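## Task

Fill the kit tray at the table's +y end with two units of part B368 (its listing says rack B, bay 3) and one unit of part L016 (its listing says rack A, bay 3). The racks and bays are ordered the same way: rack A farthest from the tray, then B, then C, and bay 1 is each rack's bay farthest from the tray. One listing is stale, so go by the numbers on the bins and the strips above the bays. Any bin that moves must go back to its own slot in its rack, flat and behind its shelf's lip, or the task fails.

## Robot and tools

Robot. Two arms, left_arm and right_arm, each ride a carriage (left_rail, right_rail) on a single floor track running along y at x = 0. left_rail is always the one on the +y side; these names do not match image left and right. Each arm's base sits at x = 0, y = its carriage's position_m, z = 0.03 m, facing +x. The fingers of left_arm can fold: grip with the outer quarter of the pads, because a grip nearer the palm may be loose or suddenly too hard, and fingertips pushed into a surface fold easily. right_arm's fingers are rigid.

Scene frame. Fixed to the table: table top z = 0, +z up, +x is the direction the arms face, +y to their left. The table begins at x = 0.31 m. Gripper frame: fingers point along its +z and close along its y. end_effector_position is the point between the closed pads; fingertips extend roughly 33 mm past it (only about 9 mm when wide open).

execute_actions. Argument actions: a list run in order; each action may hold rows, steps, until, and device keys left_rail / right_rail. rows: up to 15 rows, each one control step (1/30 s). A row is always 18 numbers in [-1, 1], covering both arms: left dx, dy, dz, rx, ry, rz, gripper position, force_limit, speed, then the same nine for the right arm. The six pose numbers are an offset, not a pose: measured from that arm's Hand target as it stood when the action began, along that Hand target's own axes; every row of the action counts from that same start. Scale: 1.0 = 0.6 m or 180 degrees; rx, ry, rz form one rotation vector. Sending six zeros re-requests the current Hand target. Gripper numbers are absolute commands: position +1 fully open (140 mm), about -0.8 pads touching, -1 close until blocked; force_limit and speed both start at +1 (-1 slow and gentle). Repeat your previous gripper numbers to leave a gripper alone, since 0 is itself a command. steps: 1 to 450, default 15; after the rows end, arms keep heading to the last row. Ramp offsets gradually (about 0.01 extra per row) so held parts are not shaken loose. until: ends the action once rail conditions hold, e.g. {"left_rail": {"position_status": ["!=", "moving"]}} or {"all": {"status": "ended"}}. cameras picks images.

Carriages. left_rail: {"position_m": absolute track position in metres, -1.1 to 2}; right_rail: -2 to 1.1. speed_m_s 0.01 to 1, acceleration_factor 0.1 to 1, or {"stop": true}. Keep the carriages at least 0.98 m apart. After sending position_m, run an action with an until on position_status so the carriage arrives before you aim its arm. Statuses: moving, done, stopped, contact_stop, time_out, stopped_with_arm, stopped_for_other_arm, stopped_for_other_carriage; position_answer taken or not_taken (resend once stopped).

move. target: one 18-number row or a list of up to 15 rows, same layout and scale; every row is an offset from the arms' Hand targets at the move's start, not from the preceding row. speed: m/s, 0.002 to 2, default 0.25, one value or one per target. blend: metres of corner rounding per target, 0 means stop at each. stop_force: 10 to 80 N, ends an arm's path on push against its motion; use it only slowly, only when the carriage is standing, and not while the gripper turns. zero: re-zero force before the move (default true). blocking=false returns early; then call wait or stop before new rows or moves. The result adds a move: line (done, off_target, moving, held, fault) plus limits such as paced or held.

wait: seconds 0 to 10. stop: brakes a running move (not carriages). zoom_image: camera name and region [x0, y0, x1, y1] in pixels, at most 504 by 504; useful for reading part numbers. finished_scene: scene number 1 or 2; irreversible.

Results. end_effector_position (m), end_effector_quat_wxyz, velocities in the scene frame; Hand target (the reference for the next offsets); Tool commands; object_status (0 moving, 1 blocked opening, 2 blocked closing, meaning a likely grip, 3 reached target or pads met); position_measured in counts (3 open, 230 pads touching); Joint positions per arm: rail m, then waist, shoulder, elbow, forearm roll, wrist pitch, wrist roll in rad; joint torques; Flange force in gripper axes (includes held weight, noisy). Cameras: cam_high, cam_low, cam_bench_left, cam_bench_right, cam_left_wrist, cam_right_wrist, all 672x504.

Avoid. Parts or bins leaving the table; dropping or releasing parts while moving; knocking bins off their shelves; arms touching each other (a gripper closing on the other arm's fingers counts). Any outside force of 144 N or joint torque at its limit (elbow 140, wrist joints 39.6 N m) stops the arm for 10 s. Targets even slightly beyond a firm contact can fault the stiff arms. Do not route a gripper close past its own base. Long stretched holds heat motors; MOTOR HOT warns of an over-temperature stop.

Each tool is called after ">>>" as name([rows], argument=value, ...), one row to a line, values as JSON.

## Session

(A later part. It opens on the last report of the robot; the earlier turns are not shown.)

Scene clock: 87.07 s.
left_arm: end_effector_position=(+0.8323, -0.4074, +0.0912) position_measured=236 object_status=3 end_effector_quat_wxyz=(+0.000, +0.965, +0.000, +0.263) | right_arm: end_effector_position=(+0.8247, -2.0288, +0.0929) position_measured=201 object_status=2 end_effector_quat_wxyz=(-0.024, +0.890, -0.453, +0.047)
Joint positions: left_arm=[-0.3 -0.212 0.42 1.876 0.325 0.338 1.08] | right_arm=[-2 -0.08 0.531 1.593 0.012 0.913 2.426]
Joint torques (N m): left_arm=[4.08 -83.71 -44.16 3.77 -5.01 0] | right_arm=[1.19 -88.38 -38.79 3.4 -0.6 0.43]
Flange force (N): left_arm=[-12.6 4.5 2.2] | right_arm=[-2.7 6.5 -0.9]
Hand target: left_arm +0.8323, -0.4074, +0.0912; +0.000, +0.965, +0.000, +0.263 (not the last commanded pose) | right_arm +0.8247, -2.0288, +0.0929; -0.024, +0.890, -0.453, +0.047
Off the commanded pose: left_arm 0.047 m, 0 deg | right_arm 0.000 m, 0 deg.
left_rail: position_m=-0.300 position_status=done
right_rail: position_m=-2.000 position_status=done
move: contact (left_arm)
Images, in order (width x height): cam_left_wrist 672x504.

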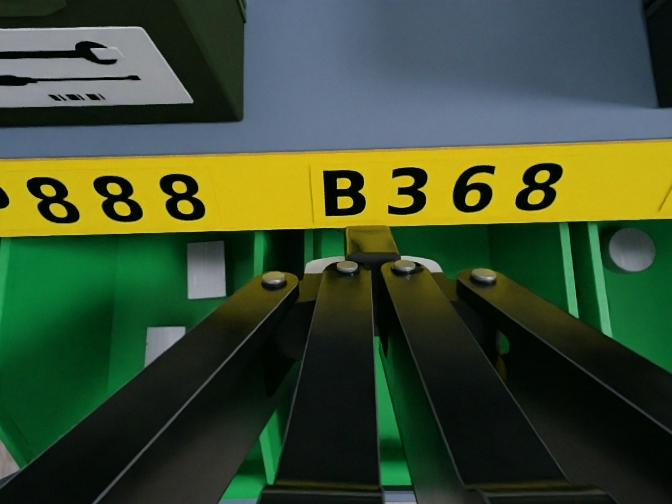

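>>> move([
  [0,0,-0.1,0,0,0,-1,-1,1,0,0,0,0,0,0,-1,-0.6,-1],
  [-0.078,0,-0.05,0,0.08,0,-1,-1,1,0,0,-0.4,0,0,0,-1,-0.6,-1],
], speed=0.1, cameras=["cam_left_wrist","cam_right_wrist"])

Scene clock: 94.67 s.
left_arm: end_effector_position=(+0.7767, -0.4074, +0.0933) position_measured=236 object_status=3 end_effector_quat_wxyz=(+0.000, +0.924, +0.000, +0.382) | right_arm: end_effector_position=(+0.7996, -2.0290, +0.3316) position_measured=201 object_status=2 end_effector_quat_wxyz=(-0.024, +0.890, -0.453, +0.047)
Joint positions: left_arm=[-0.3 -0.258 0.337 2.136 2.058 0.205 -0.681] | right_arm=[-2 -0.083 0.354 1.4 0.01 1.283 2.428]
Joint torques (N m): left_arm=[3.02 -68.08 -33.14 -1.05 0.61 -0.06] | right_arm=[0.93 -77.7 -44.52 3.88 -0.64 0.41]
Flange force (N): left_arm=[0.0 0.0 0.0] | right_arm=[-3.1 6.5 1.3]
Hand target: left_arm +0.7767, -0.4073, +0.0933; +0.000, +0.924, +0.000, +0.382 | right_arm +0.7996, -2.0290, +0.3316; -0.024, +0.890, -0.453, +0.047
Off the commanded pose: left_arm 0.000 m, 0 deg | right_arm 0.000 m, 0 deg.
left_rail: position_m=-0.300 position_status=done
right_rail: position_m=-2.000 position_status=done
move: done
Images, in order (width x height): cam_left_wrist 672x504, cam_right_wrist 672x504.

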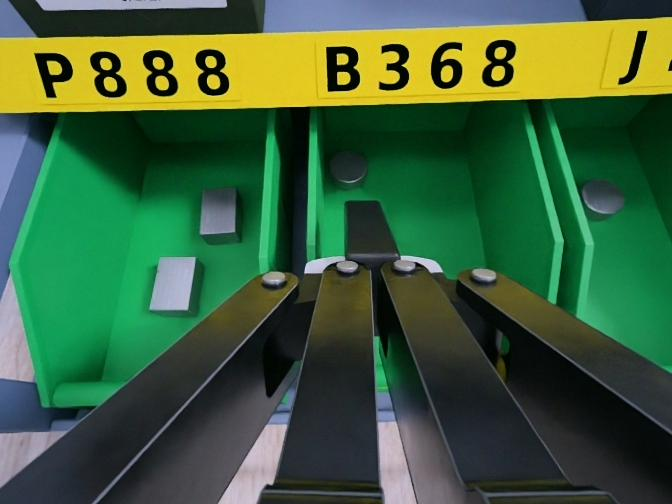

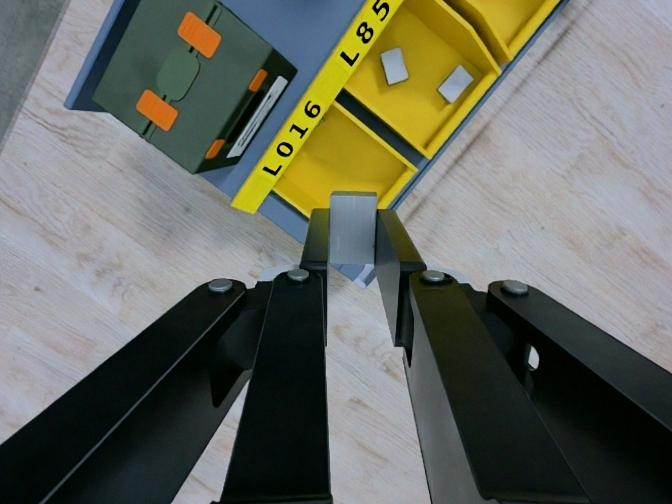

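>>> move(target=[0.025,-0.008,0.13,0,0,0,-1,-1,1,0,0,0,0,0,0,-1,-0.6,-1], speed=0.04, cameras=["cam_left_wrist"])

Scene clock: 109.23 s.
left_arm: end_effector_position=(+0.8334, -0.4033, +0.0584) position_measured=236 object_status=3 end_effector_quat_wxyz=(+0.000, +0.923, +0.000, +0.384) | right_arm: end_effector_position=(+0.7996, -2.0290, +0.3316) position_measured=201 object_status=2 end_effector_quat_wxyz=(-0.024, +0.890, -0.453, +0.047)
Joint positions: left_arm=[-0.3 -0.228 0.451 2.047 2.251 0.209 -0.853] | right_arm=[-2 -0.083 0.354 1.4 0.01 1.283 2.428]
Joint torques (N m): left_arm=[5.09 -17.49 -7.34 -3.48 -7.95 -1.14] | right_arm=[0.89 -77.57 -44.57 3.94 -0.62 0.4]
Flange force (N): left_arm=[0.0 0.0 0.0] | right_arm=[-3.2 6.6 1.6]
Flange force when the fault began (N): left_arm=[0.0 0.0 0.0]
Hand target: left_arm +0.8334, -0.4033, +0.0584; +0.000, +0.923, +0.000, +0.384 (not the last commanded pose) | right_arm +0.7996, -2.0290, +0.3316; -0.024, +0.890, -0.453, +0.047
Tool commands: left_gripper/position=-1.0 left_gripper/force_limit=-1.0 left_gripper/speed=+1.0 right_gripper/position=-1.0 right_gripper/force_limit=-0.6 right_gripper/speed=-1.0
Off the commanded pose: left_arm 0.013 m, 0 deg | right_arm 0.000 m, 0 deg.
FORCE FAULT: contact force on the left arm reached its limit, and that arm stopped for 10 seconds. The contact can be on any part of that arm, not only on its tool. That arm's remaining commands of this call were not run. That arm's target is now where it stood when the stop ended, not its last command. That arm accepts commands again.
left_rail: position_m=-0.300 position_status=done
right_rail: position_m=-2.000 position_status=done
move: fault (left_arm)
Images, in order (width x height): cam_left_wrist 672x504.

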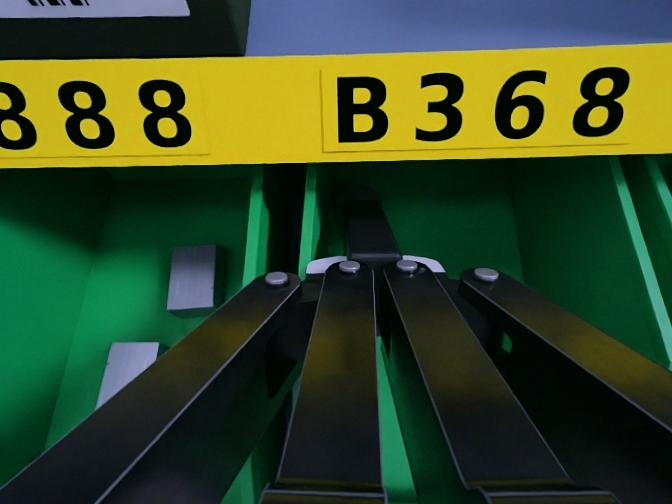

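>>> move([
  [0.0071,0,-0.0071,0,0,0,-1,-1,1,0,0,0,0,0,0,-1,-0.6,-1],
  [0.0177,0,0.0035,0,0,0,-1,-1,1,0,0,0,0,0,0,-1,-0.6,-1],
  [0.0094,0,0.0118,0,0,0,-1,-1,1,0,0,0,0,0,0,-1,-0.6,-1],
  [-0.0342,0.0133,-0.0318,0,0,0,-1,-1,1,0,0,0,0,0,0,-1,-0.6,-1],
  [-0.0494,0.0133,-0.0966,0,0,0,-1,-1,1,0,0,0,0,0,0,-1,-0.6,-1],
], speed=0.03, cameras=["cam_left_wrist"])

Scene clock: 124.27 s.
left_arm: end_effector_position=(+0.8338, -0.4049, +0.0590) position_measured=236 object_status=3 end_effector_quat_wxyz=(-0.001, +0.923, +0.000, +0.385) | right_arm: end_effector_position=(+0.7996, -2.0290, +0.3316) position_measured=201 object_status=2 end_effector_quat_wxyz=(-0.024, +0.890, -0.453, +0.047)
Joint positions: left_arm=[-0.3 -0.232 0.452 2.047 2.246 0.213 -0.851] | right_arm=[-2 -0.083 0.354 1.4 0.01 1.283 2.428]
Joint torques (N m): left_arm=[-12.3 -12.44 -7.08 -2.73 -13.52 -1.23] | right_arm=[0.97 -77.59 -44.49 3.86 -0.59 0.4]
Flange force (N): left_arm=[0.0 0.0 0.0] | right_arm=[-3.0 6.6 1.5]
Flange force when the fault began (N): left_arm=[0.0 0.0 0.0]
Hand target: left_arm +0.8338, -0.4049, +0.0590; -0.001, +0.923, +0.000, +0.385 (not the last commanded pose) | right_arm +0.7996, -2.0290, +0.3316; -0.024, +0.890, -0.453, +0.047
Tool commands: left_gripper/position=-1.0 left_gripper/force_limit=-1.0 left_gripper/speed=+1.0 right_gripper/position=-1.0 right_gripper/force_limit=-0.6 right_gripper/speed=-1.0
Off the commanded pose: left_arm 0.066 m, 0 deg | right_arm 0.000 m, 0 deg.
FORCE FAULT: contact force on the left arm reached its limit, and that arm stopped for 10 seconds. The contact can be on any part of that arm, not only on its tool. That arm's remaining commands of this call were not run. That arm's target is now where it stood when the stop ended, not its last command. That arm accepts commands again.
left_rail: position_m=-0.300 position_status=done
right_rail: position_m=-2.000 position_status=done
move: fault (left_arm); path passed 3 of 5 targets
Images, in order (width x height): cam_left_wrist 672x504.

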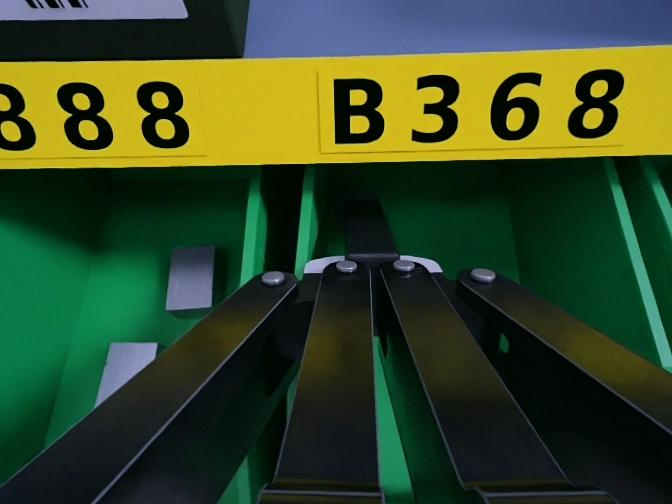

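>>> move([
  [0.02,0,-0.04,0,0,0,-1,-1,1,0,0,0,0,0,0,-1,-0.6,-1],
  [0,0,-0.15,0,0,0,-1,-1,1,0,0,0,0,0,0,-1,-0.6,-1],
], speed=0.05, cameras=["cam_left_wrist"])

Scene clock: 128.30 s.
left_arm: end_effector_position=(+0.7697, -0.4050, +0.1222) position_measured=236 object_status=3 end_effector_quat_wxyz=(-0.001, +0.923, +0.000, +0.385) | right_arm: end_effector_position=(+0.7996, -2.0290, +0.3316) position_measured=201 object_status=2 end_effector_quat_wxyz=(-0.024, +0.890, -0.453, +0.047)
Joint positions: left_arm=[-0.3 -0.259 0.286 2.138 1.864 0.194 -0.483] | right_arm=[-2 -0.083 0.354 1.4 0.01 1.283 2.428]
Joint torques (N m): left_arm=[2.91 -64.52 -34.65 -0.39 0.25 -0.09] | right_arm=[0.67 -77.54 -44.51 3.91 -0.63 0.42]
Flange force (N): left_arm=[0.0 0.0 0.0] | right_arm=[-3.5 6.5 1.4]
Hand target: left_arm +0.7698, -0.4050, +0.1223; -0.001, +0.923, +0.000, +0.385 | right_arm +0.7996, -2.0290, +0.3316; -0.024, +0.890, -0.453, +0.047
Off the commanded pose: left_arm 0.000 m, 0 deg | right_arm 0.000 m, 0 deg.
left_rail: position_m=-0.300 position_status=done
right_rail: position_m=-2.000 position_status=done
move: done
Images, in order (width x height): cam_left_wrist 672x504.

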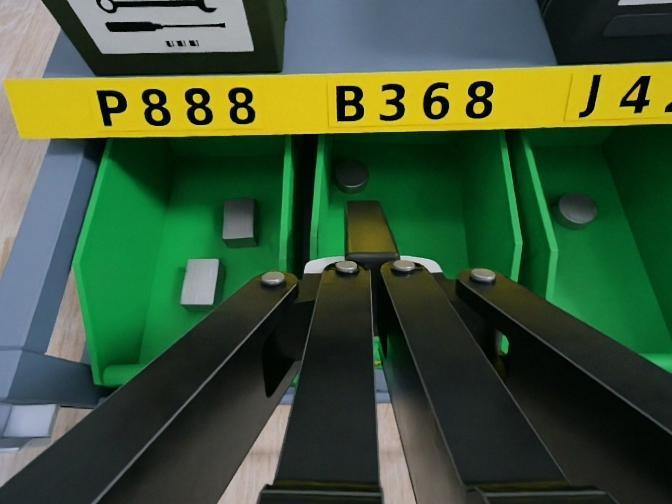

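>>> zoom_image(camera="cam_left_wrist", region=[300, 120, 420, 240])

Scaled by 4.200 from the camera's 672x504 image, which has a finer 960x720 frame.

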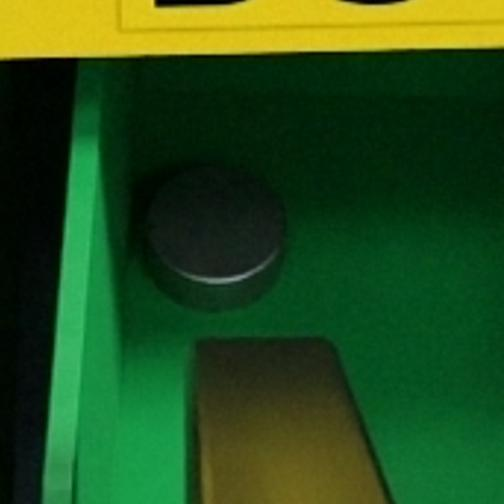

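>>> move(target=[-0.021,-0.006,0.081,0,0.0817,0,-1,-1,1,0,0,0,0,0,0,-1,-0.6,-1], speed=0.08, cameras=["cam_left_wrist","cam_low"])

>>> zoom_image(camera="cam_low", region=[150, 250, 350, 400])

Scene clock: 141.07 s.
left_arm: end_effector_position=(+0.7955, -0.4013, +0.0791) position_measured=236 object_status=3 end_effector_quat_wxyz=(-0.001, +0.866, +0.000, +0.500) | right_arm: end_effector_position=(+0.7996, -2.0290, +0.3316) position_measured=201 object_status=2 end_effector_quat_wxyz=(-0.024, +0.890, -0.453, +0.047)
Joint positions: left_arm=[-0.3 -0.265 0.439 2.233 2.726 0.603 -1.357] | right_arm=[-2 -0.083 0.354 1.4 0.01 1.283 2.428]
Joint torques (N m): left_arm=[2.79 -69.43 -25.2 -1.36 1.75 -0.02] | right_arm=[0.93 -77.72 -44.58 3.87 -0.62 0.4]
Flange force (N): left_arm=[-7.5 4.9 -0.5] | right_arm=[-3.4 6.7 1.3]
Hand target: left_arm +0.7955, -0.4013, +0.0791; -0.001, +0.866, +0.000, +0.500 | right_arm +0.7996, -2.0290, +0.3316; -0.024, +0.890, -0.453, +0.047
Off the commanded pose: left_arm 0.000 m, 0 deg | right_arm 0.000 m, 0 deg.
left_rail: position_m=-0.300 position_status=done
right_rail: position_m=-2.000 position_status=done
move: done
Images, in order (width x height): cam_low 672x504, cam_left_wrist 672x504.

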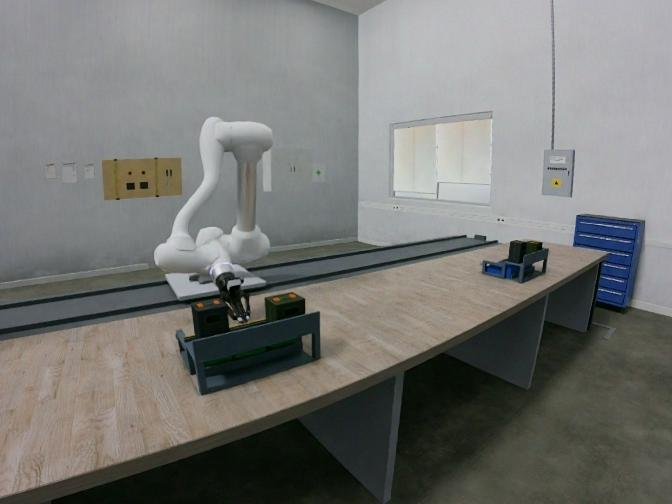

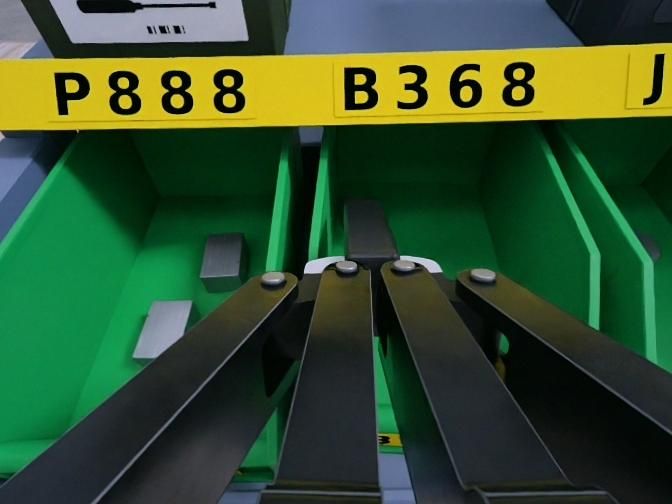

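Scaled by 2.520 from the camera's 672x504 image, which has a finer 960x720 frame.

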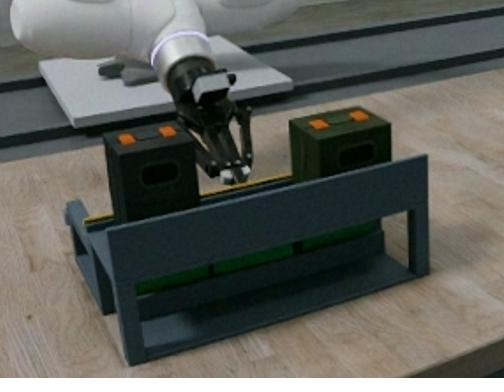

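>>> move(target=[0.002,-0.002,0.1,0,0,0,-1,-1,1,0,0,0,0,0,0,-1,-0.6,-1], speed=0.02, stop_force=12, cameras=["cam_left_wrist"])

Scene clock: 145.07 s.
left_arm: end_effector_position=(+0.8261, -0.4006, +0.0623) position_measured=236 object_status=3 end_effector_quat_wxyz=(-0.001, +0.866, +0.000, +0.500) | right_arm: end_effector_position=(+0.7996, -2.0290, +0.3316) position_measured=201 object_status=2 end_effector_quat_wxyz=(-0.024, +0.890, -0.453, +0.047)
Joint positions: left_arm=[-0.3 -0.249 0.496 2.179 2.752 0.604 -1.371] | right_arm=[-2 -0.083 0.354 1.4 0.01 1.283 2.428]
Joint torques (N m): left_arm=[4.28 -61.18 -29.52 -1.18 -0.03 -0.17] | right_arm=[0.75 -77.63 -44.44 3.89 -0.58 0.41]
Flange force (N): left_arm=[-1.3 4.5 -30.2] | right_arm=[-3.3 6.4 1.5]
Hand target: left_arm +0.8261, -0.4006, +0.0623; -0.001, +0.866, +0.000, +0.500 (not the last commanded pose) | right_arm +0.7996, -2.0290, +0.3316; -0.024, +0.890, -0.453, +0.047
Off the commanded pose: left_arm 0.025 m, 0 deg | right_arm 0.000 m, 0 deg.
left_rail: position_m=-0.300 position_status=done
right_rail: position_m=-2.000 position_status=done
move: contact (left_arm)
Images, in order (width x height): cam_left_wrist 672x504.

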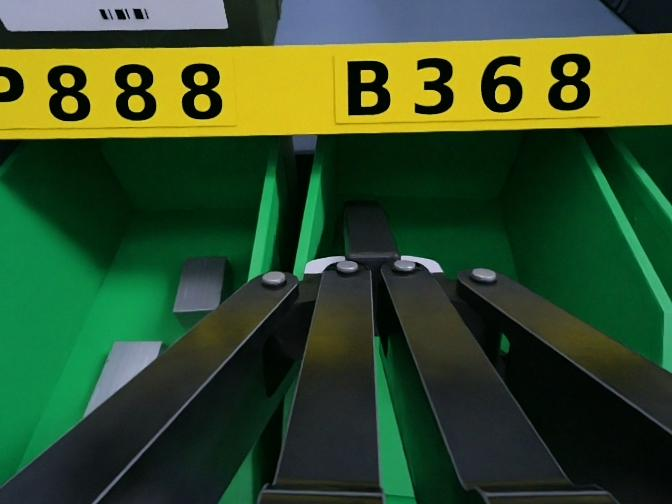

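>>> move(target=[0,0,-0.15,0,-0.083,0,-1,-1,1,0,0,0,0,0,0,-1,-0.6,-1], speed=0.15, cameras=[])

>>> move(target=[0,0,0,0.1375,0,-0.1375,-1,-1,1,0,0,0,0,0,0,-1,-0.6,-1], speed=0.15, cameras=["cam_left_wrist"])

Scene clock: 160.00 s.
left_arm: end_effector_position=(+0.7481, -0.4007, +0.1072) position_measured=236 object_status=3 end_effector_quat_wxyz=(-0.001, +0.923, +0.000, +0.384) | right_arm: end_effector_position=(+0.7996, -2.0290, +0.3316) position_measured=201 object_status=2 end_effector_quat_wxyz=(-0.024, +0.890, -0.453, +0.047)
Joint positions: left_arm=[-0.3 -0.261 0.281 2.186 2.043 0.208 -0.667] | right_arm=[-2 -0.083 0.354 1.4 0.01 1.283 2.428]
Joint torques (N m): left_arm=[3.38 -62.73 -33.36 -1.01 0.62 0.05] | right_arm=[0.7 -77.47 -44.63 3.92 -0.58 0.41]
Flange force (N): left_arm=[0.0 0.0 0.0] | right_arm=[-3.8 6.9 1.4]
Hand target: left_arm +0.7481, -0.4008, +0.1073; -0.001, +0.924, +0.000, +0.383 | right_arm +0.7996, -2.0290, +0.3316; -0.024, +0.890, -0.453, +0.047
Off the commanded pose: left_arm 0.000 m, 0 deg | right_arm 0.000 m, 0 deg.
left_rail: position_m=-0.300 position_status=done
right_rail: position_m=-2.000 position_status=done
move: done
No camera images: "cameras" was empty.

Scene clock: 162.47 s.
left_arm: end_effector_position=(+0.7481, -0.4008, +0.1073) position_measured=236 object_status=3 end_effector_quat_wxyz=(-0.116, +0.881, +0.278, +0.366) | right_arm: end_effector_position=(+0.7996, -2.0290, +0.3316) position_measured=201 object_status=2 end_effector_quat_wxyz=(-0.024, +0.890, -0.453, +0.047)
Joint positions: left_arm=[-0.3 -0.459 0.379 2.032 1.234 0.72 -0.477] | right_arm=[-2 -0.083 0.354 1.4 0.01 1.283 2.428]
Joint torques (N m): left_arm=[3.15 -73.07 -34.53 1.97 0.31 -0.09] | right_arm=[0.7 -77.63 -44.61 3.89 -0.55 0.42]
Flange force (N): left_arm=[-7.5 1.3 -0.5] | right_arm=[-3.7 6.5 1.6]
Hand target: left_arm +0.7481, -0.4008, +0.1073; -0.116, +0.881, +0.278, +0.366 | right_arm +0.7996, -2.0290, +0.3316; -0.024, +0.890, -0.453, +0.047
Off the commanded pose: left_arm 0.000 m, 0 deg | right_arm 0.000 m, 0 deg.
left_rail: position_m=-0.300 position_status=done
right_rail: position_m=-2.000 position_status=done
move: done
Images, in order (width x height): cam_left_wrist 672x504.

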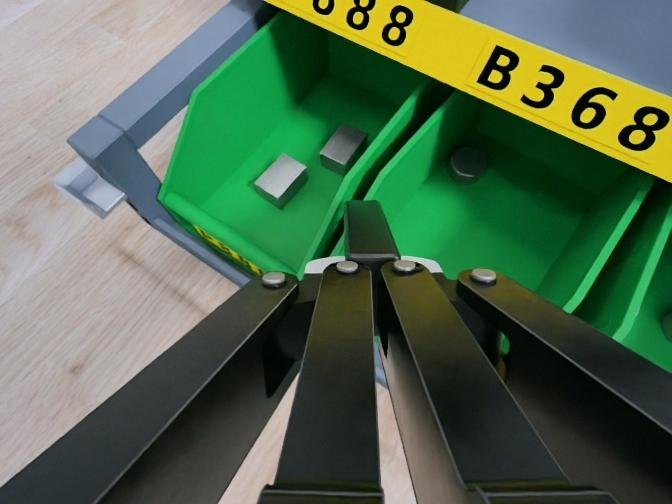

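>>> move([
  [0.043,0.117,0.03,0,0,0,-1,-1,1,0,0,0,0,0,0,-1,-0.6,-1],
  [0.043,0.117,0.1,0,0,0,-1,-1,1,0,0,0,0,0,0,-1,-0.6,-1],
], speed=0.06, stop_force=15, cameras=["cam_left_wrist"])

Scene clock: 168.67 s.
left_arm: end_effector_position=(+0.8381, -0.4233, +0.0832) position_measured=236 object_status=3 end_effector_quat_wxyz=(-0.116, +0.881, +0.278, +0.366) | right_arm: end_effector_position=(+0.7996, -2.0290, +0.3316) position_measured=201 object_status=2 end_effector_quat_wxyz=(-0.024, +0.890, -0.453, +0.047)
Joint positions: left_arm=[-0.3 -0.431 0.518 1.858 1.209 0.714 -0.417] | right_arm=[-2 -0.083 0.354 1.4 0.01 1.283 2.428]
Joint torques (N m): left_arm=[2.99 -87.93 -35.36 2.37 0.08 -0.03] | right_arm=[0.99 -77.26 -44.67 3.91 -0.63 0.42]
Flange force (N): left_arm=[-6.6 2.0 0.3] | right_arm=[-3.8 7.4 1.3]
Hand target: left_arm +0.8381, -0.4233, +0.0832; -0.116, +0.881, +0.278, +0.366 | right_arm +0.7996, -2.0290, +0.3316; -0.024, +0.890, -0.453, +0.047
Off the commanded pose: left_arm 0.000 m, 0 deg | right_arm 0.000 m, 0 deg.
left_rail: position_m=-0.300 position_status=done
right_rail: position_m=-2.000 position_status=done
move: done
Images, in order (width x height): cam_left_wrist 672x504.

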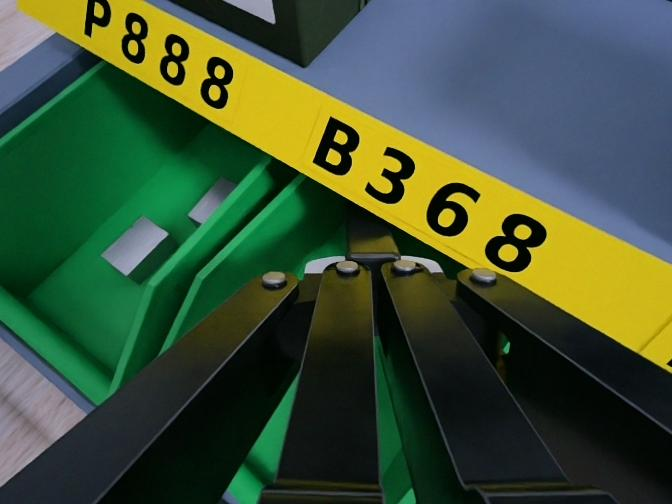

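>>> move(target=[0,0,0.075,0,0,0,-1,-1,1,0,0,0,0,0,0,-1,-0.6,-1], speed=0.02, stop_force=12, cameras=["cam_left_wrist"])

Scene clock: 171.30 s.
left_arm: end_effector_position=(+0.8502, -0.4149, +0.0687) position_measured=236 object_status=3 end_effector_quat_wxyz=(-0.116, +0.881, +0.278, +0.366) | right_arm: end_effector_position=(+0.7996, -2.0290, +0.3316) position_measured=201 object_status=2 end_effector_quat_wxyz=(-0.024, +0.890, -0.453, +0.047)
Joint positions: left_arm=[-0.3 -0.413 0.546 1.847 1.235 0.697 -0.433] | right_arm=[-2 -0.083 0.354 1.4 0.01 1.283 2.428]
Joint torques (N m): left_arm=[8.95 -78.11 -36.07 2.59 -1.43 -0.02] | right_arm=[0.76 -77.68 -44.54 3.93 -0.55 0.41]
Flange force (N): left_arm=[-7.7 -5.0 -22.6] | right_arm=[-3.3 6.6 1.6]
Hand target: left_arm +0.8501, -0.4149, +0.0687; -0.116, +0.881, +0.278, +0.366 (not the last commanded pose) | right_arm +0.7996, -2.0290, +0.3316; -0.024, +0.890, -0.453, +0.047
Off the commanded pose: left_arm 0.024 m, 0 deg | right_arm 0.000 m, 0 deg.
left_rail: position_m=-0.300 position_status=done
right_rail: position_m=-2.000 position_status=done
move: contact (left_arm)
Images, in order (width x height): cam_left_wrist 672x504.

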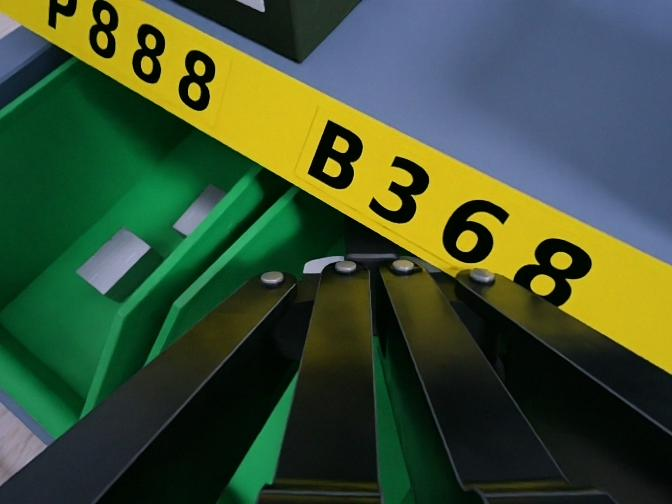

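>>> move(target=[0,0,-0.15,0,0,0,-1,-1,1,0,0,0,0,0,0,-1,-0.6,-1], speed=0.1, cameras=[])

>>> move(target=[0,0,0,-0.1375,0,0.1375,-1,-1,1,0,0,0,0,0,0,-1,-0.6,-1], speed=0.2, cameras=[])

>>> move(target=[0,0,-0.05,0,-0.052,0,-1,-1,1,0,0,0,0,0,0,-1,-0.6,-1], speed=0.15, cameras=["cam_left_wrist"])

Scene clock: 177.13 s.
left_arm: end_effector_position=(+0.7980, -0.4515, +0.1321) position_measured=236 object_status=3 end_effector_quat_wxyz=(-0.116, +0.881, +0.278, +0.366) | right_arm: end_effector_position=(+0.7996, -2.0290, +0.3316) position_measured=201 object_status=2 end_effector_quat_wxyz=(-0.024, +0.890, -0.453, +0.047)
Joint positions: left_arm=[-0.3 -0.494 0.43 1.887 1.125 0.779 -0.362] | right_arm=[-2 -0.083 0.354 1.4 0.01 1.283 2.428]
Joint torques (N m): left_arm=[1.05 -81.44 -36.74 2.52 0.18 0.09] | right_arm=[1.08 -77.68 -44.59 3.87 -0.6 0.46]
Flange force (N): left_arm=[-5.4 0.9 3.4] | right_arm=[-3.2 7.0 1.4]
Hand target: left_arm +0.7979, -0.4515, +0.1322; -0.116, +0.881, +0.278, +0.366 | right_arm +0.7996, -2.0290, +0.3316; -0.024, +0.890, -0.453, +0.047
Off the commanded pose: left_arm 0.000 m, 0 deg | right_arm 0.000 m, 0 deg.
left_rail: position_m=-0.300 position_status=done
right_rail: position_m=-2.000 position_status=done
move: done
No camera images: "cameras" was empty.

Scene clock: 179.30 s.
left_arm: end_effector_position=(+0.7979, -0.4515, +0.1322) position_measured=236 object_status=3 end_effector_quat_wxyz=(-0.001, +0.924, +0.000, +0.383) | right_arm: end_effector_position=(+0.7996, -2.0290, +0.3316) position_measured=201 object_status=2 end_effector_quat_wxyz=(-0.024, +0.890, -0.453, +0.047)
Joint positions: left_arm=[-0.3 -0.324 0.32 2.058 1.557 0.229 -0.218] | right_arm=[-2 -0.083 0.354 1.4 0.01 1.283 2.428]
Joint torques (N m): left_arm=[3.06 -69.31 -36.25 0.49 -0.25 -0.13] | right_arm=[0.84 -77.24 -44.61 3.82 -0.59 0.4]
Flange force (N): left_arm=[0.0 0.0 0.0] | right_arm=[-3.9 7.2 1.3]
Hand target: left_arm +0.7979, -0.4515, +0.1322; -0.001, +0.924, +0.000, +0.383 | right_arm +0.7996, -2.0290, +0.3316; -0.024, +0.890, -0.453, +0.047
Off the commanded pose: left_arm 0.000 m, 0 deg | right_arm 0.000 m, 0 deg.
left_rail: position_m=-0.300 position_status=done
right_rail: position_m=-2.000 position_status=done
move: done
No camera images: "cameras" was empty.

Scene clock: 180.93 s.
left_arm: end_effector_position=(+0.7767, -0.4517, +0.1534) position_measured=236 object_status=3 end_effector_quat_wxyz=(-0.001, +0.952, +0.000, +0.307) | right_arm: end_effector_position=(+0.7996, -2.0290, +0.3316) position_measured=201 object_status=2 end_effector_quat_wxyz=(-0.024, +0.890, -0.453, +0.047)
Joint positions: left_arm=[-0.3 -0.313 0.277 1.983 0.588 0.334 0.752] | right_arm=[-2 -0.083 0.354 1.4 0.01 1.283 2.428]
Joint torques (N m): left_arm=[2.93 -66.73 -37.85 3.07 -1.95 -0.19] | right_arm=[0.78 -77.8 -44.68 3.86 -0.58 0.45]
Flange force (N): left_arm=[-3.5 4.6 2.2] | right_arm=[-3.4 6.4 1.8]
Hand target: left_arm +0.7767, -0.4517, +0.1534; -0.001, +0.952, +0.000, +0.307 | right_arm +0.7996, -2.0290, +0.3316; -0.024, +0.890, -0.453, +0.047
Off the commanded pose: left_arm 0.000 m, 0 deg | right_arm 0.000 m, 0 deg.
left_rail: position_m=-0.300 position_status=done
right_rail: position_m=-2.000 position_status=done
move: done
Images, in order (width x height): cam_left_wrist 672x504.

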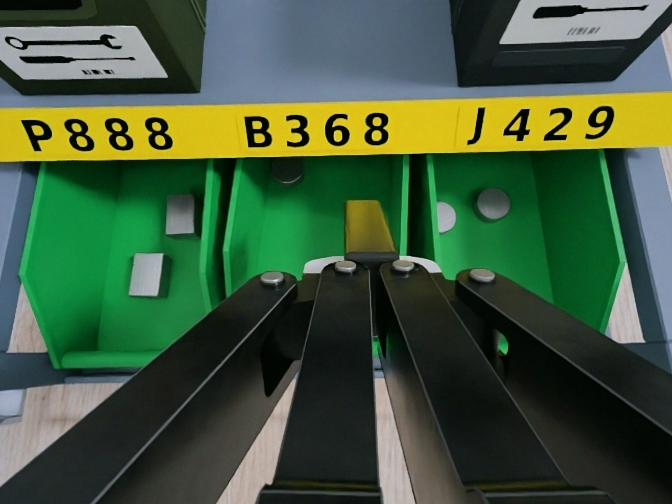

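>>> move([
  [0.0072,-0.08,0.08,0,0,0,-1,-1,1,0,0,0,0,0,0,-1,-0.6,-1],
  [0.0055,-0.08,0.24,0,0,0,-1,-1,1,0,0,0,0,0,0,-1,-0.6,-1],
], speed=0.03, stop_force=13, cameras=["cam_left_wrist"])

Scene clock: 184.20 s.
left_arm: end_effector_position=(+0.7951, -0.4235, +0.1321) position_measured=236 object_status=3 end_effector_quat_wxyz=(-0.001, +0.952, +0.000, +0.307) | right_arm: end_effector_position=(+0.7996, -2.0290, +0.3316) position_measured=201 object_status=2 end_effector_quat_wxyz=(-0.024, +0.890, -0.453, +0.047)
Joint positions: left_arm=[-0.3 -0.26 0.317 1.976 0.573 0.285 0.803] | right_arm=[-2 -0.083 0.354 1.4 0.01 1.283 2.428]
Joint torques (N m): left_arm=[2.79 -70.16 -37.04 3.16 -1.88 -0.07] | right_arm=[0.37 -77.77 -44.45 3.89 -0.63 0.41]
Flange force (N): left_arm=[0.0 0.0 0.0] | right_arm=[-3.6 5.9 1.3]
Hand target: left_arm +0.7951, -0.4235, +0.1321; -0.001, +0.952, +0.000, +0.307 (not the last commanded pose) | right_arm +0.7996, -2.0290, +0.3316; -0.024, +0.890, -0.453, +0.047
Off the commanded pose: left_arm 0.118 m, 0 deg | right_arm 0.000 m, 0 deg.
left_rail: position_m=-0.300 position_status=done
right_rail: position_m=-2.000 position_status=done
move: given up (left_arm; no force reading, so stop_force could not act: that arm's path ended); path passed 0 of 2 targets
Images, in order (width x height): cam_left_wrist 672x504.

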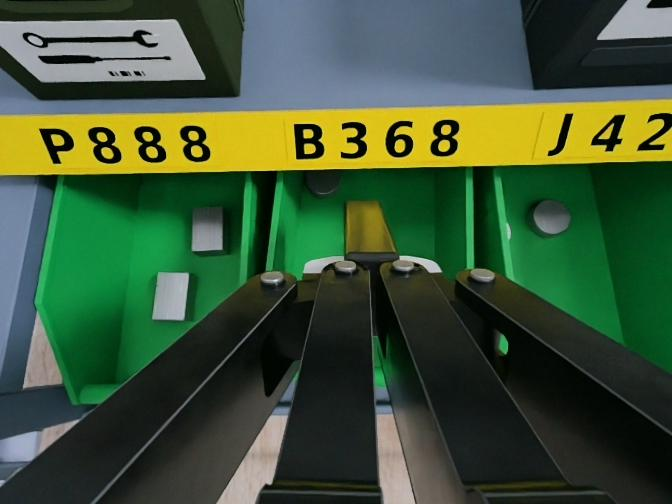

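>>> move(target=[0.1,0,-0.33,0,0,0,-1,-1,1,0,0,0,0,0,0,-1,-0.6,-1], speed=0.2, cameras=[])

>>> execute_actions([
  {"left_rail":{"position_m":-0.8},"steps":200,"until":{"all":{"status":"ended"}}},
], cameras=[])

>>> move(target=[0,-0.864,0,0,0,0,-1,-1,1,0,0,0,0,0,0,-1,-0.6,-1], cameras=["cam_left_wrist"])

Scene clock: 187.50 s.
left_arm: end_effector_position=(+0.7281, -0.4239, +0.3278) position_measured=236 object_status=3 end_effector_quat_wxyz=(-0.001, +0.952, +0.000, +0.307) | right_arm: end_effector_position=(+0.7996, -2.0290, +0.3316) position_measured=201 object_status=2 end_effector_quat_wxyz=(-0.024, +0.890, -0.453, +0.047)
Joint positions: left_arm=[-0.3 -0.292 0.043 1.902 0.299 0.615 1.084] | right_arm=[-2 -0.083 0.354 1.4 0.01 1.283 2.428]
Joint torques (N m): left_arm=[3.51 -46.88 -43.58 4.47 -2.22 -0.02] | right_arm=[1.01 -77.46 -44.53 3.89 -0.64 0.38]
Flange force (N): left_arm=[-4.8 5.2 -0.5] | right_arm=[-3.3 6.9 1.3]
Hand target: left_arm +0.7281, -0.4239, +0.3279; -0.001, +0.952, +0.000, +0.307 | right_arm +0.7996, -2.0290, +0.3316; -0.024, +0.890, -0.453, +0.047
Off the commanded pose: left_arm 0.000 m, 0 deg | right_arm 0.000 m, 0 deg.
left_rail: position_m=-0.300 position_status=done
right_rail: position_m=-2.000 position_status=done
move: done
No camera images: "cameras" was empty.

Scene clock: 189.33 s.
left_arm: end_effector_position=(+0.7281, -0.9240, +0.3279) position_measured=236 object_status=3 end_effector_quat_wxyz=(-0.001, +0.952, +0.000, +0.307) | right_arm: end_effector_position=(+0.7996, -2.0290, +0.3316) position_measured=201 object_status=2 end_effector_quat_wxyz=(-0.024, +0.890, -0.453, +0.047)
Joint positions: left_arm=[-0.8 -0.292 0.043 1.901 0.299 0.615 1.084] | right_arm=[-2 -0.083 0.354 1.4 0.01 1.283 2.428]
Joint torques (N m): left_arm=[2.6 -47.76 -43.64 4.27 -2.24 -0.02] | right_arm=[0.56 -77.46 -44.56 3.89 -0.66 0.45]
Flange force (N): left_arm=[-3.8 4.5 1.8] | right_arm=[-3.7 6.5 1.5]
Hand target: left_arm +0.7281, -0.9239, +0.3279; -0.001, +0.952, +0.000, +0.307 | right_arm +0.7996, -2.0290, +0.3316; -0.024, +0.890, -0.453, +0.047
Tool commands: left_gripper/position=-1.0 left_gripper/force_limit=-1.0 left_gripper/speed=+1.0 right_gripper/position=-1.0 right_gripper/force_limit=-0.6 right_gripper/speed=-1.0
Off the commanded pose: left_arm 0.000 m, 0 deg | right_arm 0.000 m, 0 deg.
left_rail: position_m=-0.800 position_status=done
right_rail: position_m=-2.000 position_status=done
No camera images: "cameras" was empty.

Scene clock: 191.90 s.
left_arm: end_effector_position=(+0.7274, -0.4056, +0.3286) position_measured=236 object_status=3 end_effector_quat_wxyz=(-0.001, +0.952, +0.000, +0.307) | right_arm: end_effector_position=(+0.7996, -2.0290, +0.3316) position_measured=201 object_status=2 end_effector_quat_wxyz=(-0.024, +0.890, -0.453, +0.047)
Joint positions: left_arm=[-0.8 0.584 0.221 1.695 -0.491 0.747 2.437] | right_arm=[-2 -0.083 0.354 1.4 0.01 1.283 2.428]
Joint torques (N m): left_arm=[2.54 -65.56 -42.92 2.88 -1.66 -0.1] | right_arm=[0.97 -77.43 -44.5 3.87 -0.59 0.41]
Flange force (N): left_arm=[-1.8 3.1 4.0] | right_arm=[-3.3 6.9 1.4]
Hand target: left_arm +0.7274, -0.4055, +0.3286; -0.001, +0.952, +0.000, +0.307 | right_arm +0.7996, -2.0290, +0.3316; -0.024, +0.890, -0.453, +0.047
Off the commanded pose: left_arm 0.000 m, 0 deg | right_arm 0.000 m, 0 deg.
left_rail: position_m=-0.800 position_status=done
right_rail: position_m=-2.000 position_status=done
move: done
Images, in order (width x height): cam_left_wrist 672x504.

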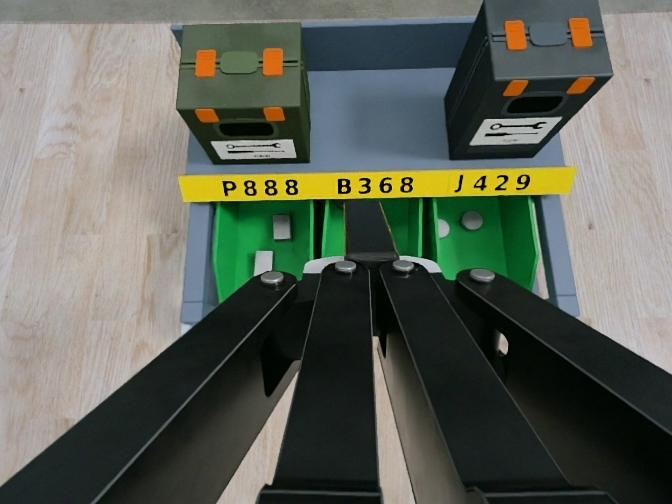

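>>> move([
  [-0.097,-0.0035,0.2,0,0,0,-1,-1,1,0,0,0,0,0,0,-1,-0.6,-1],
  [-0.097,-0.0035,0.38,0,0,0,-1,-1,1,0,0,0,0,0,0,-1,-0.6,-1],
], speed=0.12, blend=0.03, cameras=[])

>>> move(target=[-0.001,0,0.14,0,0,0,-1,-1,1,0,0,0,0,0,0,-1,-0.6,-1], speed=0.02, stop_force=12, cameras=["cam_left_wrist"])

Scene clock: 196.07 s.
left_arm: end_effector_position=(+0.8133, -0.4030, +0.1096) position_measured=236 object_status=3 end_effector_quat_wxyz=(-0.001, +0.952, +0.000, +0.307) | right_arm: end_effector_position=(+0.7996, -2.0290, +0.3316) position_measured=201 object_status=2 end_effector_quat_wxyz=(-0.024, +0.890, -0.453, +0.047)
Joint positions: left_arm=[-0.8 0.523 0.498 1.743 -0.735 0.447 2.692] | right_arm=[-2 -0.083 0.354 1.4 0.01 1.283 2.428]
Joint torques (N m): left_arm=[3.13 -85.2 -34.88 2.16 -1.5 -0.3] | right_arm=[1.22 -77.52 -44.61 3.95 -0.64 0.38]
Flange force (N): left_arm=[-2.7 2.7 4.6] | right_arm=[-3.0 7.0 1.5]
Hand target: left_arm +0.8133, -0.4030, +0.1096; -0.001, +0.952, +0.000, +0.307 | right_arm +0.7996, -2.0290, +0.3316; -0.024, +0.890, -0.453, +0.047
Off the commanded pose: left_arm 0.000 m, 0 deg | right_arm 0.000 m, 0 deg.
left_rail: position_m=-0.800 position_status=done
right_rail: position_m=-2.000 position_status=done
move: done
No camera images: "cameras" was empty.

Scene clock: 200.57 s.
left_arm: end_effector_position=(+0.8511, -0.4027, +0.0566) position_measured=236 object_status=3 end_effector_quat_wxyz=(-0.001, +0.952, +0.000, +0.307) | right_arm: end_effector_position=(+0.7996, -2.0290, +0.3316) position_measured=201 object_status=2 end_effector_quat_wxyz=(-0.024, +0.890, -0.453, +0.047)
Joint positions: left_arm=[-0.8 0.498 0.594 1.699 -0.801 0.396 2.747] | right_arm=[-2 -0.083 0.354 1.4 0.01 1.283 2.428]
Joint torques (N m): left_arm=[-0.59 -74.03 -23.96 2.2 0.29 -0.18] | right_arm=[0.83 -77.71 -44.62 3.9 -0.57 0.42]
Flange force (N): left_arm=[5.7 1.4 -15.2] | right_arm=[-3.7 7.0 1.3]
Hand target: left_arm +0.8511, -0.4027, +0.0566; -0.001, +0.952, +0.000, +0.307 (not the last commanded pose) | right_arm +0.7996, -2.0290, +0.3316; -0.024, +0.890, -0.453, +0.047
Off the commanded pose: left_arm 0.019 m, 0 deg | right_arm 0.000 m, 0 deg.
left_rail: position_m=-0.800 position_status=done
right_rail: position_m=-2.000 position_status=done
move: contact (left_arm)
Images, in order (width x height): cam_left_wrist 672x504.

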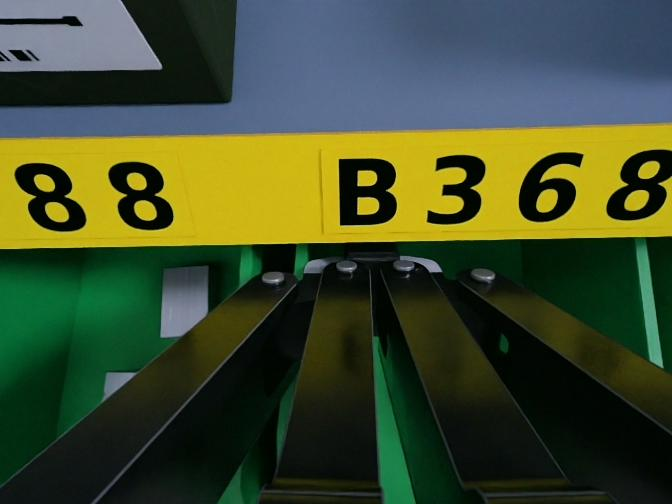

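>>> move([
  [-0.0415,0.018,-0.0279,0,0,0,-1,-1,1,0,0,0,0,0,0,-1,-0.6,-1],
  [-0.0415,0.018,-0.15,0,0,0,-1,-1,1,0,0,0,0,0,0,-1,-0.6,-1],
], speed=[0.03,0.08], cameras=["cam_left_wrist"])

Scene clock: 205.23 s.
left_arm: end_effector_position=(+0.7784, -0.4137, +0.1151) position_measured=236 object_status=3 end_effector_quat_wxyz=(-0.001, +0.952, +0.000, +0.307) | right_arm: end_effector_position=(+0.7996, -2.0290, +0.3316) position_measured=201 object_status=2 end_effector_quat_wxyz=(-0.024, +0.890, -0.453, +0.047)
Joint positions: left_arm=[-0.8 0.534 0.448 1.815 -0.772 0.437 2.74] | right_arm=[-2 -0.083 0.354 1.4 0.01 1.283 2.428]
Joint torques (N m): left_arm=[3.18 -78.1 -34.33 1.81 -1.43 -0.02] | right_arm=[0.91 -77.39 -44.57 3.89 -0.58 0.38]
Flange force (N): left_arm=[-2.2 4.8 2.2] | right_arm=[-3.4 6.8 1.6]
Hand target: left_arm +0.7783, -0.4137, +0.1151; -0.001, +0.952, +0.000, +0.307 | right_arm +0.7996, -2.0290, +0.3316; -0.024, +0.890, -0.453, +0.047
Off the commanded pose: left_arm 0.000 m, 0 deg | right_arm 0.000 m, 0 deg.
left_rail: position_m=-0.800 position_status=done
right_rail: position_m=-2.000 position_status=done
move: done
Images, in order (width x height): cam_left_wrist 672x504.

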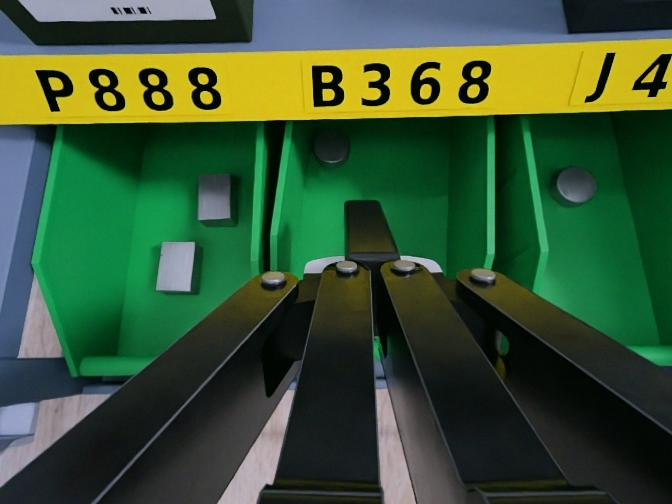

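>>> move(target=[0.045,-0.026,0.055,0,0,0,-1,-1,1,0,0,0,0,0,0,-1,-0.6,-1], speed=0.1, cameras=[])

>>> move(target=[0,0,0.14,0,0,0,-1,-1,1,0,0,0,0,0,0,-1,-0.6,-1], speed=0.02, stop_force=20, cameras=[])

>>> move([
  [-0.001,0.001,0.0018,0,0,0,-1,-1,1,0,0,0,0,0,0,-1,-0.6,-1],
  [-0.042,0.018,-0.0225,0,0,0,-1,-1,1,0,0,0,0,0,0,-1,-0.6,-1],
  [-0.042,0.018,-0.16,0,0,0,-1,-1,1,0,0,0,0,0,0,-1,-0.6,-1],
], speed=[0.02,0.02,0.08], cameras=["cam_left_wrist"])

Scene clock: 212.07 s.
left_arm: end_effector_position=(+0.8195, -0.3980, +0.1041) position_measured=236 object_status=3 end_effector_quat_wxyz=(-0.001, +0.952, +0.000, +0.307) | right_arm: end_effector_position=(+0.7996, -2.0290, +0.3316) position_measured=201 object_status=2 end_effector_quat_wxyz=(-0.024, +0.890, -0.453, +0.047)
Joint positions: left_arm=[-0.8 0.524 0.514 1.73 -0.739 0.446 2.697] | right_arm=[-2 -0.083 0.354 1.4 0.01 1.283 2.428]
Joint torques (N m): left_arm=[3.22 -87.77 -35.08 2.02 -1.51 -0.05] | right_arm=[0.89 -77.07 -44.55 3.87 -0.64 0.45]
Flange force (N): left_arm=[-2.1 2.6 5.8] | right_arm=[-3.9 7.3 1.1]
Hand target: left_arm +0.8195, -0.3980, +0.1041; -0.001, +0.952, +0.000, +0.307 | right_arm +0.7996, -2.0290, +0.3316; -0.024, +0.890, -0.453, +0.047
Off the commanded pose: left_arm 0.000 m, 0 deg | right_arm 0.000 m, 0 deg.
left_rail: position_m=-0.800 position_status=done
right_rail: position_m=-2.000 position_status=done
move: done
No camera images: "cameras" was empty.

Scene clock: 216.27 s.
left_arm: end_effector_position=(+0.8544, -0.3978, +0.0563) position_measured=236 object_status=3 end_effector_quat_wxyz=(-0.001, +0.952, +0.000, +0.307) | right_arm: end_effector_position=(+0.7996, -2.0290, +0.3316) position_measured=201 object_status=2 end_effector_quat_wxyz=(-0.024, +0.890, -0.453, +0.047)
Joint positions: left_arm=[-0.8 0.502 0.601 1.688 -0.796 0.401 2.744] | right_arm=[-2 -0.083 0.354 1.4 0.01 1.283 2.428]
Joint torques (N m): left_arm=[0.26 -66.66 -20.87 2.47 0.34 -0.41] | right_arm=[0.78 -77.64 -44.5 3.89 -0.57 0.48]
Flange force (N): left_arm=[8.2 3.6 -24.0] | right_arm=[-3.3 6.6 1.3]
Hand target: left_arm +0.8544, -0.3978, +0.0563; -0.001, +0.952, +0.000, +0.307 (not the last commanded pose) | right_arm +0.7996, -2.0290, +0.3316; -0.024, +0.890, -0.453, +0.047
Off the commanded pose: left_arm 0.025 m, 0 deg | right_arm 0.000 m, 0 deg.
left_rail: position_m=-0.800 position_status=done
right_rail: position_m=-2.000 position_status=done
move: contact (left_arm)
No camera images: "cameras" was empty.

Scene clock: 219.83 s.
left_arm: end_effector_position=(+0.7779, -0.4088, +0.1193) position_measured=236 object_status=3 end_effector_quat_wxyz=(-0.001, +0.952, +0.000, +0.307) | right_arm: end_effector_position=(+0.7996, -2.0290, +0.3316) position_measured=201 object_status=2 end_effector_quat_wxyz=(-0.024, +0.890, -0.453, +0.047)
Joint positions: left_arm=[-0.8 0.54 0.446 1.808 -0.763 0.447 2.735] | right_arm=[-2 -0.083 0.354 1.4 0.01 1.283 2.428]
Joint torques (N m): left_arm=[2.93 -79.86 -34.51 2.14 -1.32 -0.08] | right_arm=[0.54 -77.84 -44.64 3.89 -0.62 0.42]
Flange force (N): left_arm=[-2.5 3.1 5.1] | right_arm=[-3.2 6.0 2.0]
Hand target: left_arm +0.7778, -0.4088, +0.1194; -0.001, +0.952, +0.000, +0.307 | right_arm +0.7996, -2.0290, +0.3316; -0.024, +0.890, -0.453, +0.047
Off the commanded pose: left_arm 0.000 m, 0 deg | right_arm 0.000 m, 0 deg.
left_rail: position_m=-0.800 position_status=done
right_rail: position_m=-2.000 position_status=done
move: done
Images, in order (width x height): cam_left_wrist 672x504.

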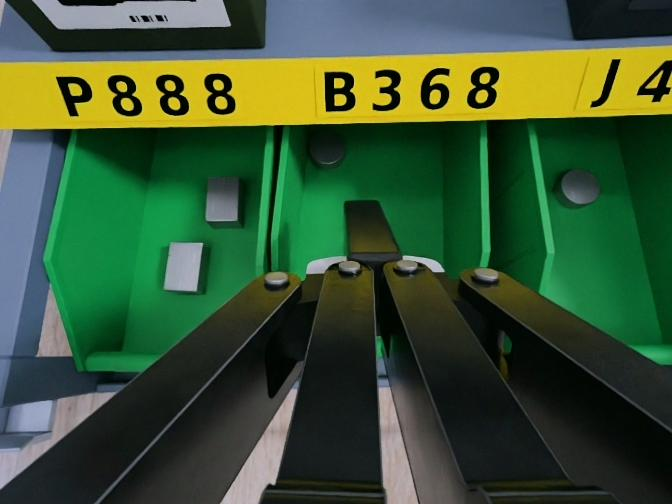

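>>> move(target=[0.018,-0.013,0.06,0,0,0,-0.4,-1,0.5,0,0,0,0,0,0,-1,-0.6,-1], speed=0.1, cameras=["cam_left_wrist"])

>>> zoom_image(camera="cam_left_wrist", region=[240, 140, 520, 290])

Scene clock: 230.83 s.
left_arm: end_effector_position=(+0.8076, -0.4009, +0.0966) position_measured=179 object_status=3 end_effector_quat_wxyz=(-0.001, +0.952, +0.000, +0.307) | right_arm: end_effector_position=(+0.7996, -2.0290, +0.3316) position_measured=201 object_status=2 end_effector_quat_wxyz=(-0.024, +0.890, -0.453, +0.047)
Joint positions: left_arm=[-0.8 0.529 0.507 1.759 -0.776 0.431 2.74] | right_arm=[-2 -0.083 0.354 1.4 0.01 1.283 2.428]
Joint torques (N m): left_arm=[3.17 -84.78 -34.75 1.81 -1.32 -0.01] | right_arm=[0.87 -77.47 -44.55 3.9 -0.53 0.39]
Flange force (N): left_arm=[-3.0 4.5 3.1] | right_arm=[-3.5 7.0 1.3]
Hand target: left_arm +0.8076, -0.4009, +0.0965; -0.001, +0.952, +0.000, +0.307 | right_arm +0.7996, -2.0290, +0.3316; -0.024, +0.890, -0.453, +0.047
Off the commanded pose: left_arm 0.000 m, 0 deg | right_arm 0.000 m, 0 deg.
left_rail: position_m=-0.800 position_status=done
right_rail: position_m=-2.000 position_status=done
move: done
Images, in order (width x height): cam_left_wrist 672x504.

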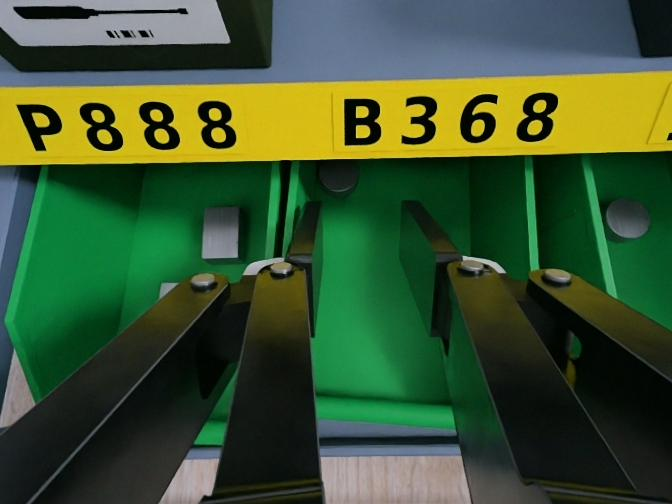

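Scaled by 1.800 from the camera's 672x504 image, which has a finer 960x720 frame.

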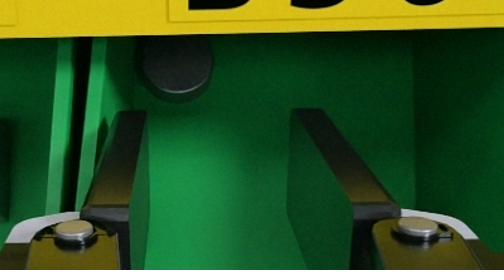

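>>> move(target=[0,0.001,0.118,0,0,0,-0.4,-1,0.5,0,0,0,0,0,0,-1,-0.6,-1], speed=0.02, stop_force=11, cameras=["cam_left_wrist"])

Scene clock: 236.40 s.
left_arm: end_effector_position=(+0.8366, -0.4012, +0.0567) position_measured=179 object_status=3 end_effector_quat_wxyz=(-0.001, +0.952, +0.000, +0.307) | right_arm: end_effector_position=(+0.7996, -2.0290, +0.3316) position_measured=201 object_status=2 end_effector_quat_wxyz=(-0.024, +0.890, -0.453, +0.047)
Joint positions: left_arm=[-0.8 0.509 0.58 1.725 -0.83 0.393 2.785] | right_arm=[-2 -0.083 0.354 1.4 0.01 1.283 2.428]
Joint torques (N m): left_arm=[7.37 -76.02 -30.21 2.12 -3.06 -0.18] | right_arm=[0.74 -77.61 -44.64 3.9 -0.62 0.39]
Flange force (N): left_arm=[1.6 12.7 -14.2] | right_arm=[-3.4 6.5 1.7]
Hand target: left_arm +0.8365, -0.4012, +0.0566; -0.001, +0.952, +0.000, +0.307 (not the last commanded pose) | right_arm +0.7996, -2.0290, +0.3316; -0.024, +0.890, -0.453, +0.047
Off the commanded pose: left_arm 0.022 m, 0 deg | right_arm 0.000 m, 0 deg.
left_rail: position_m=-0.800 position_status=done
right_rail: position_m=-2.000 position_status=done
move: contact (left_arm)
Images, in order (width x height): cam_left_wrist 672x504.

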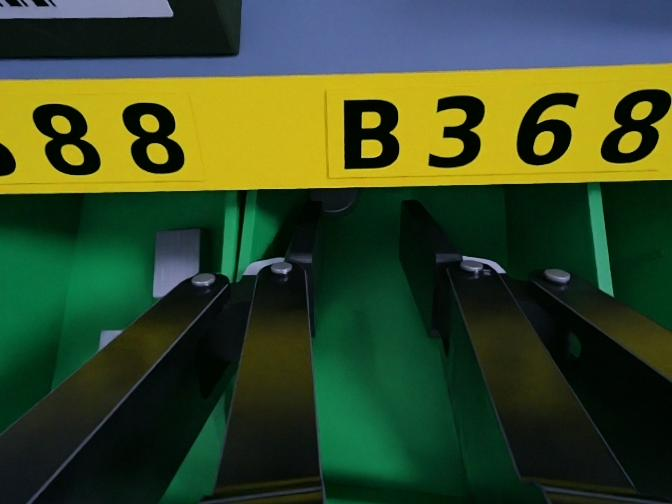

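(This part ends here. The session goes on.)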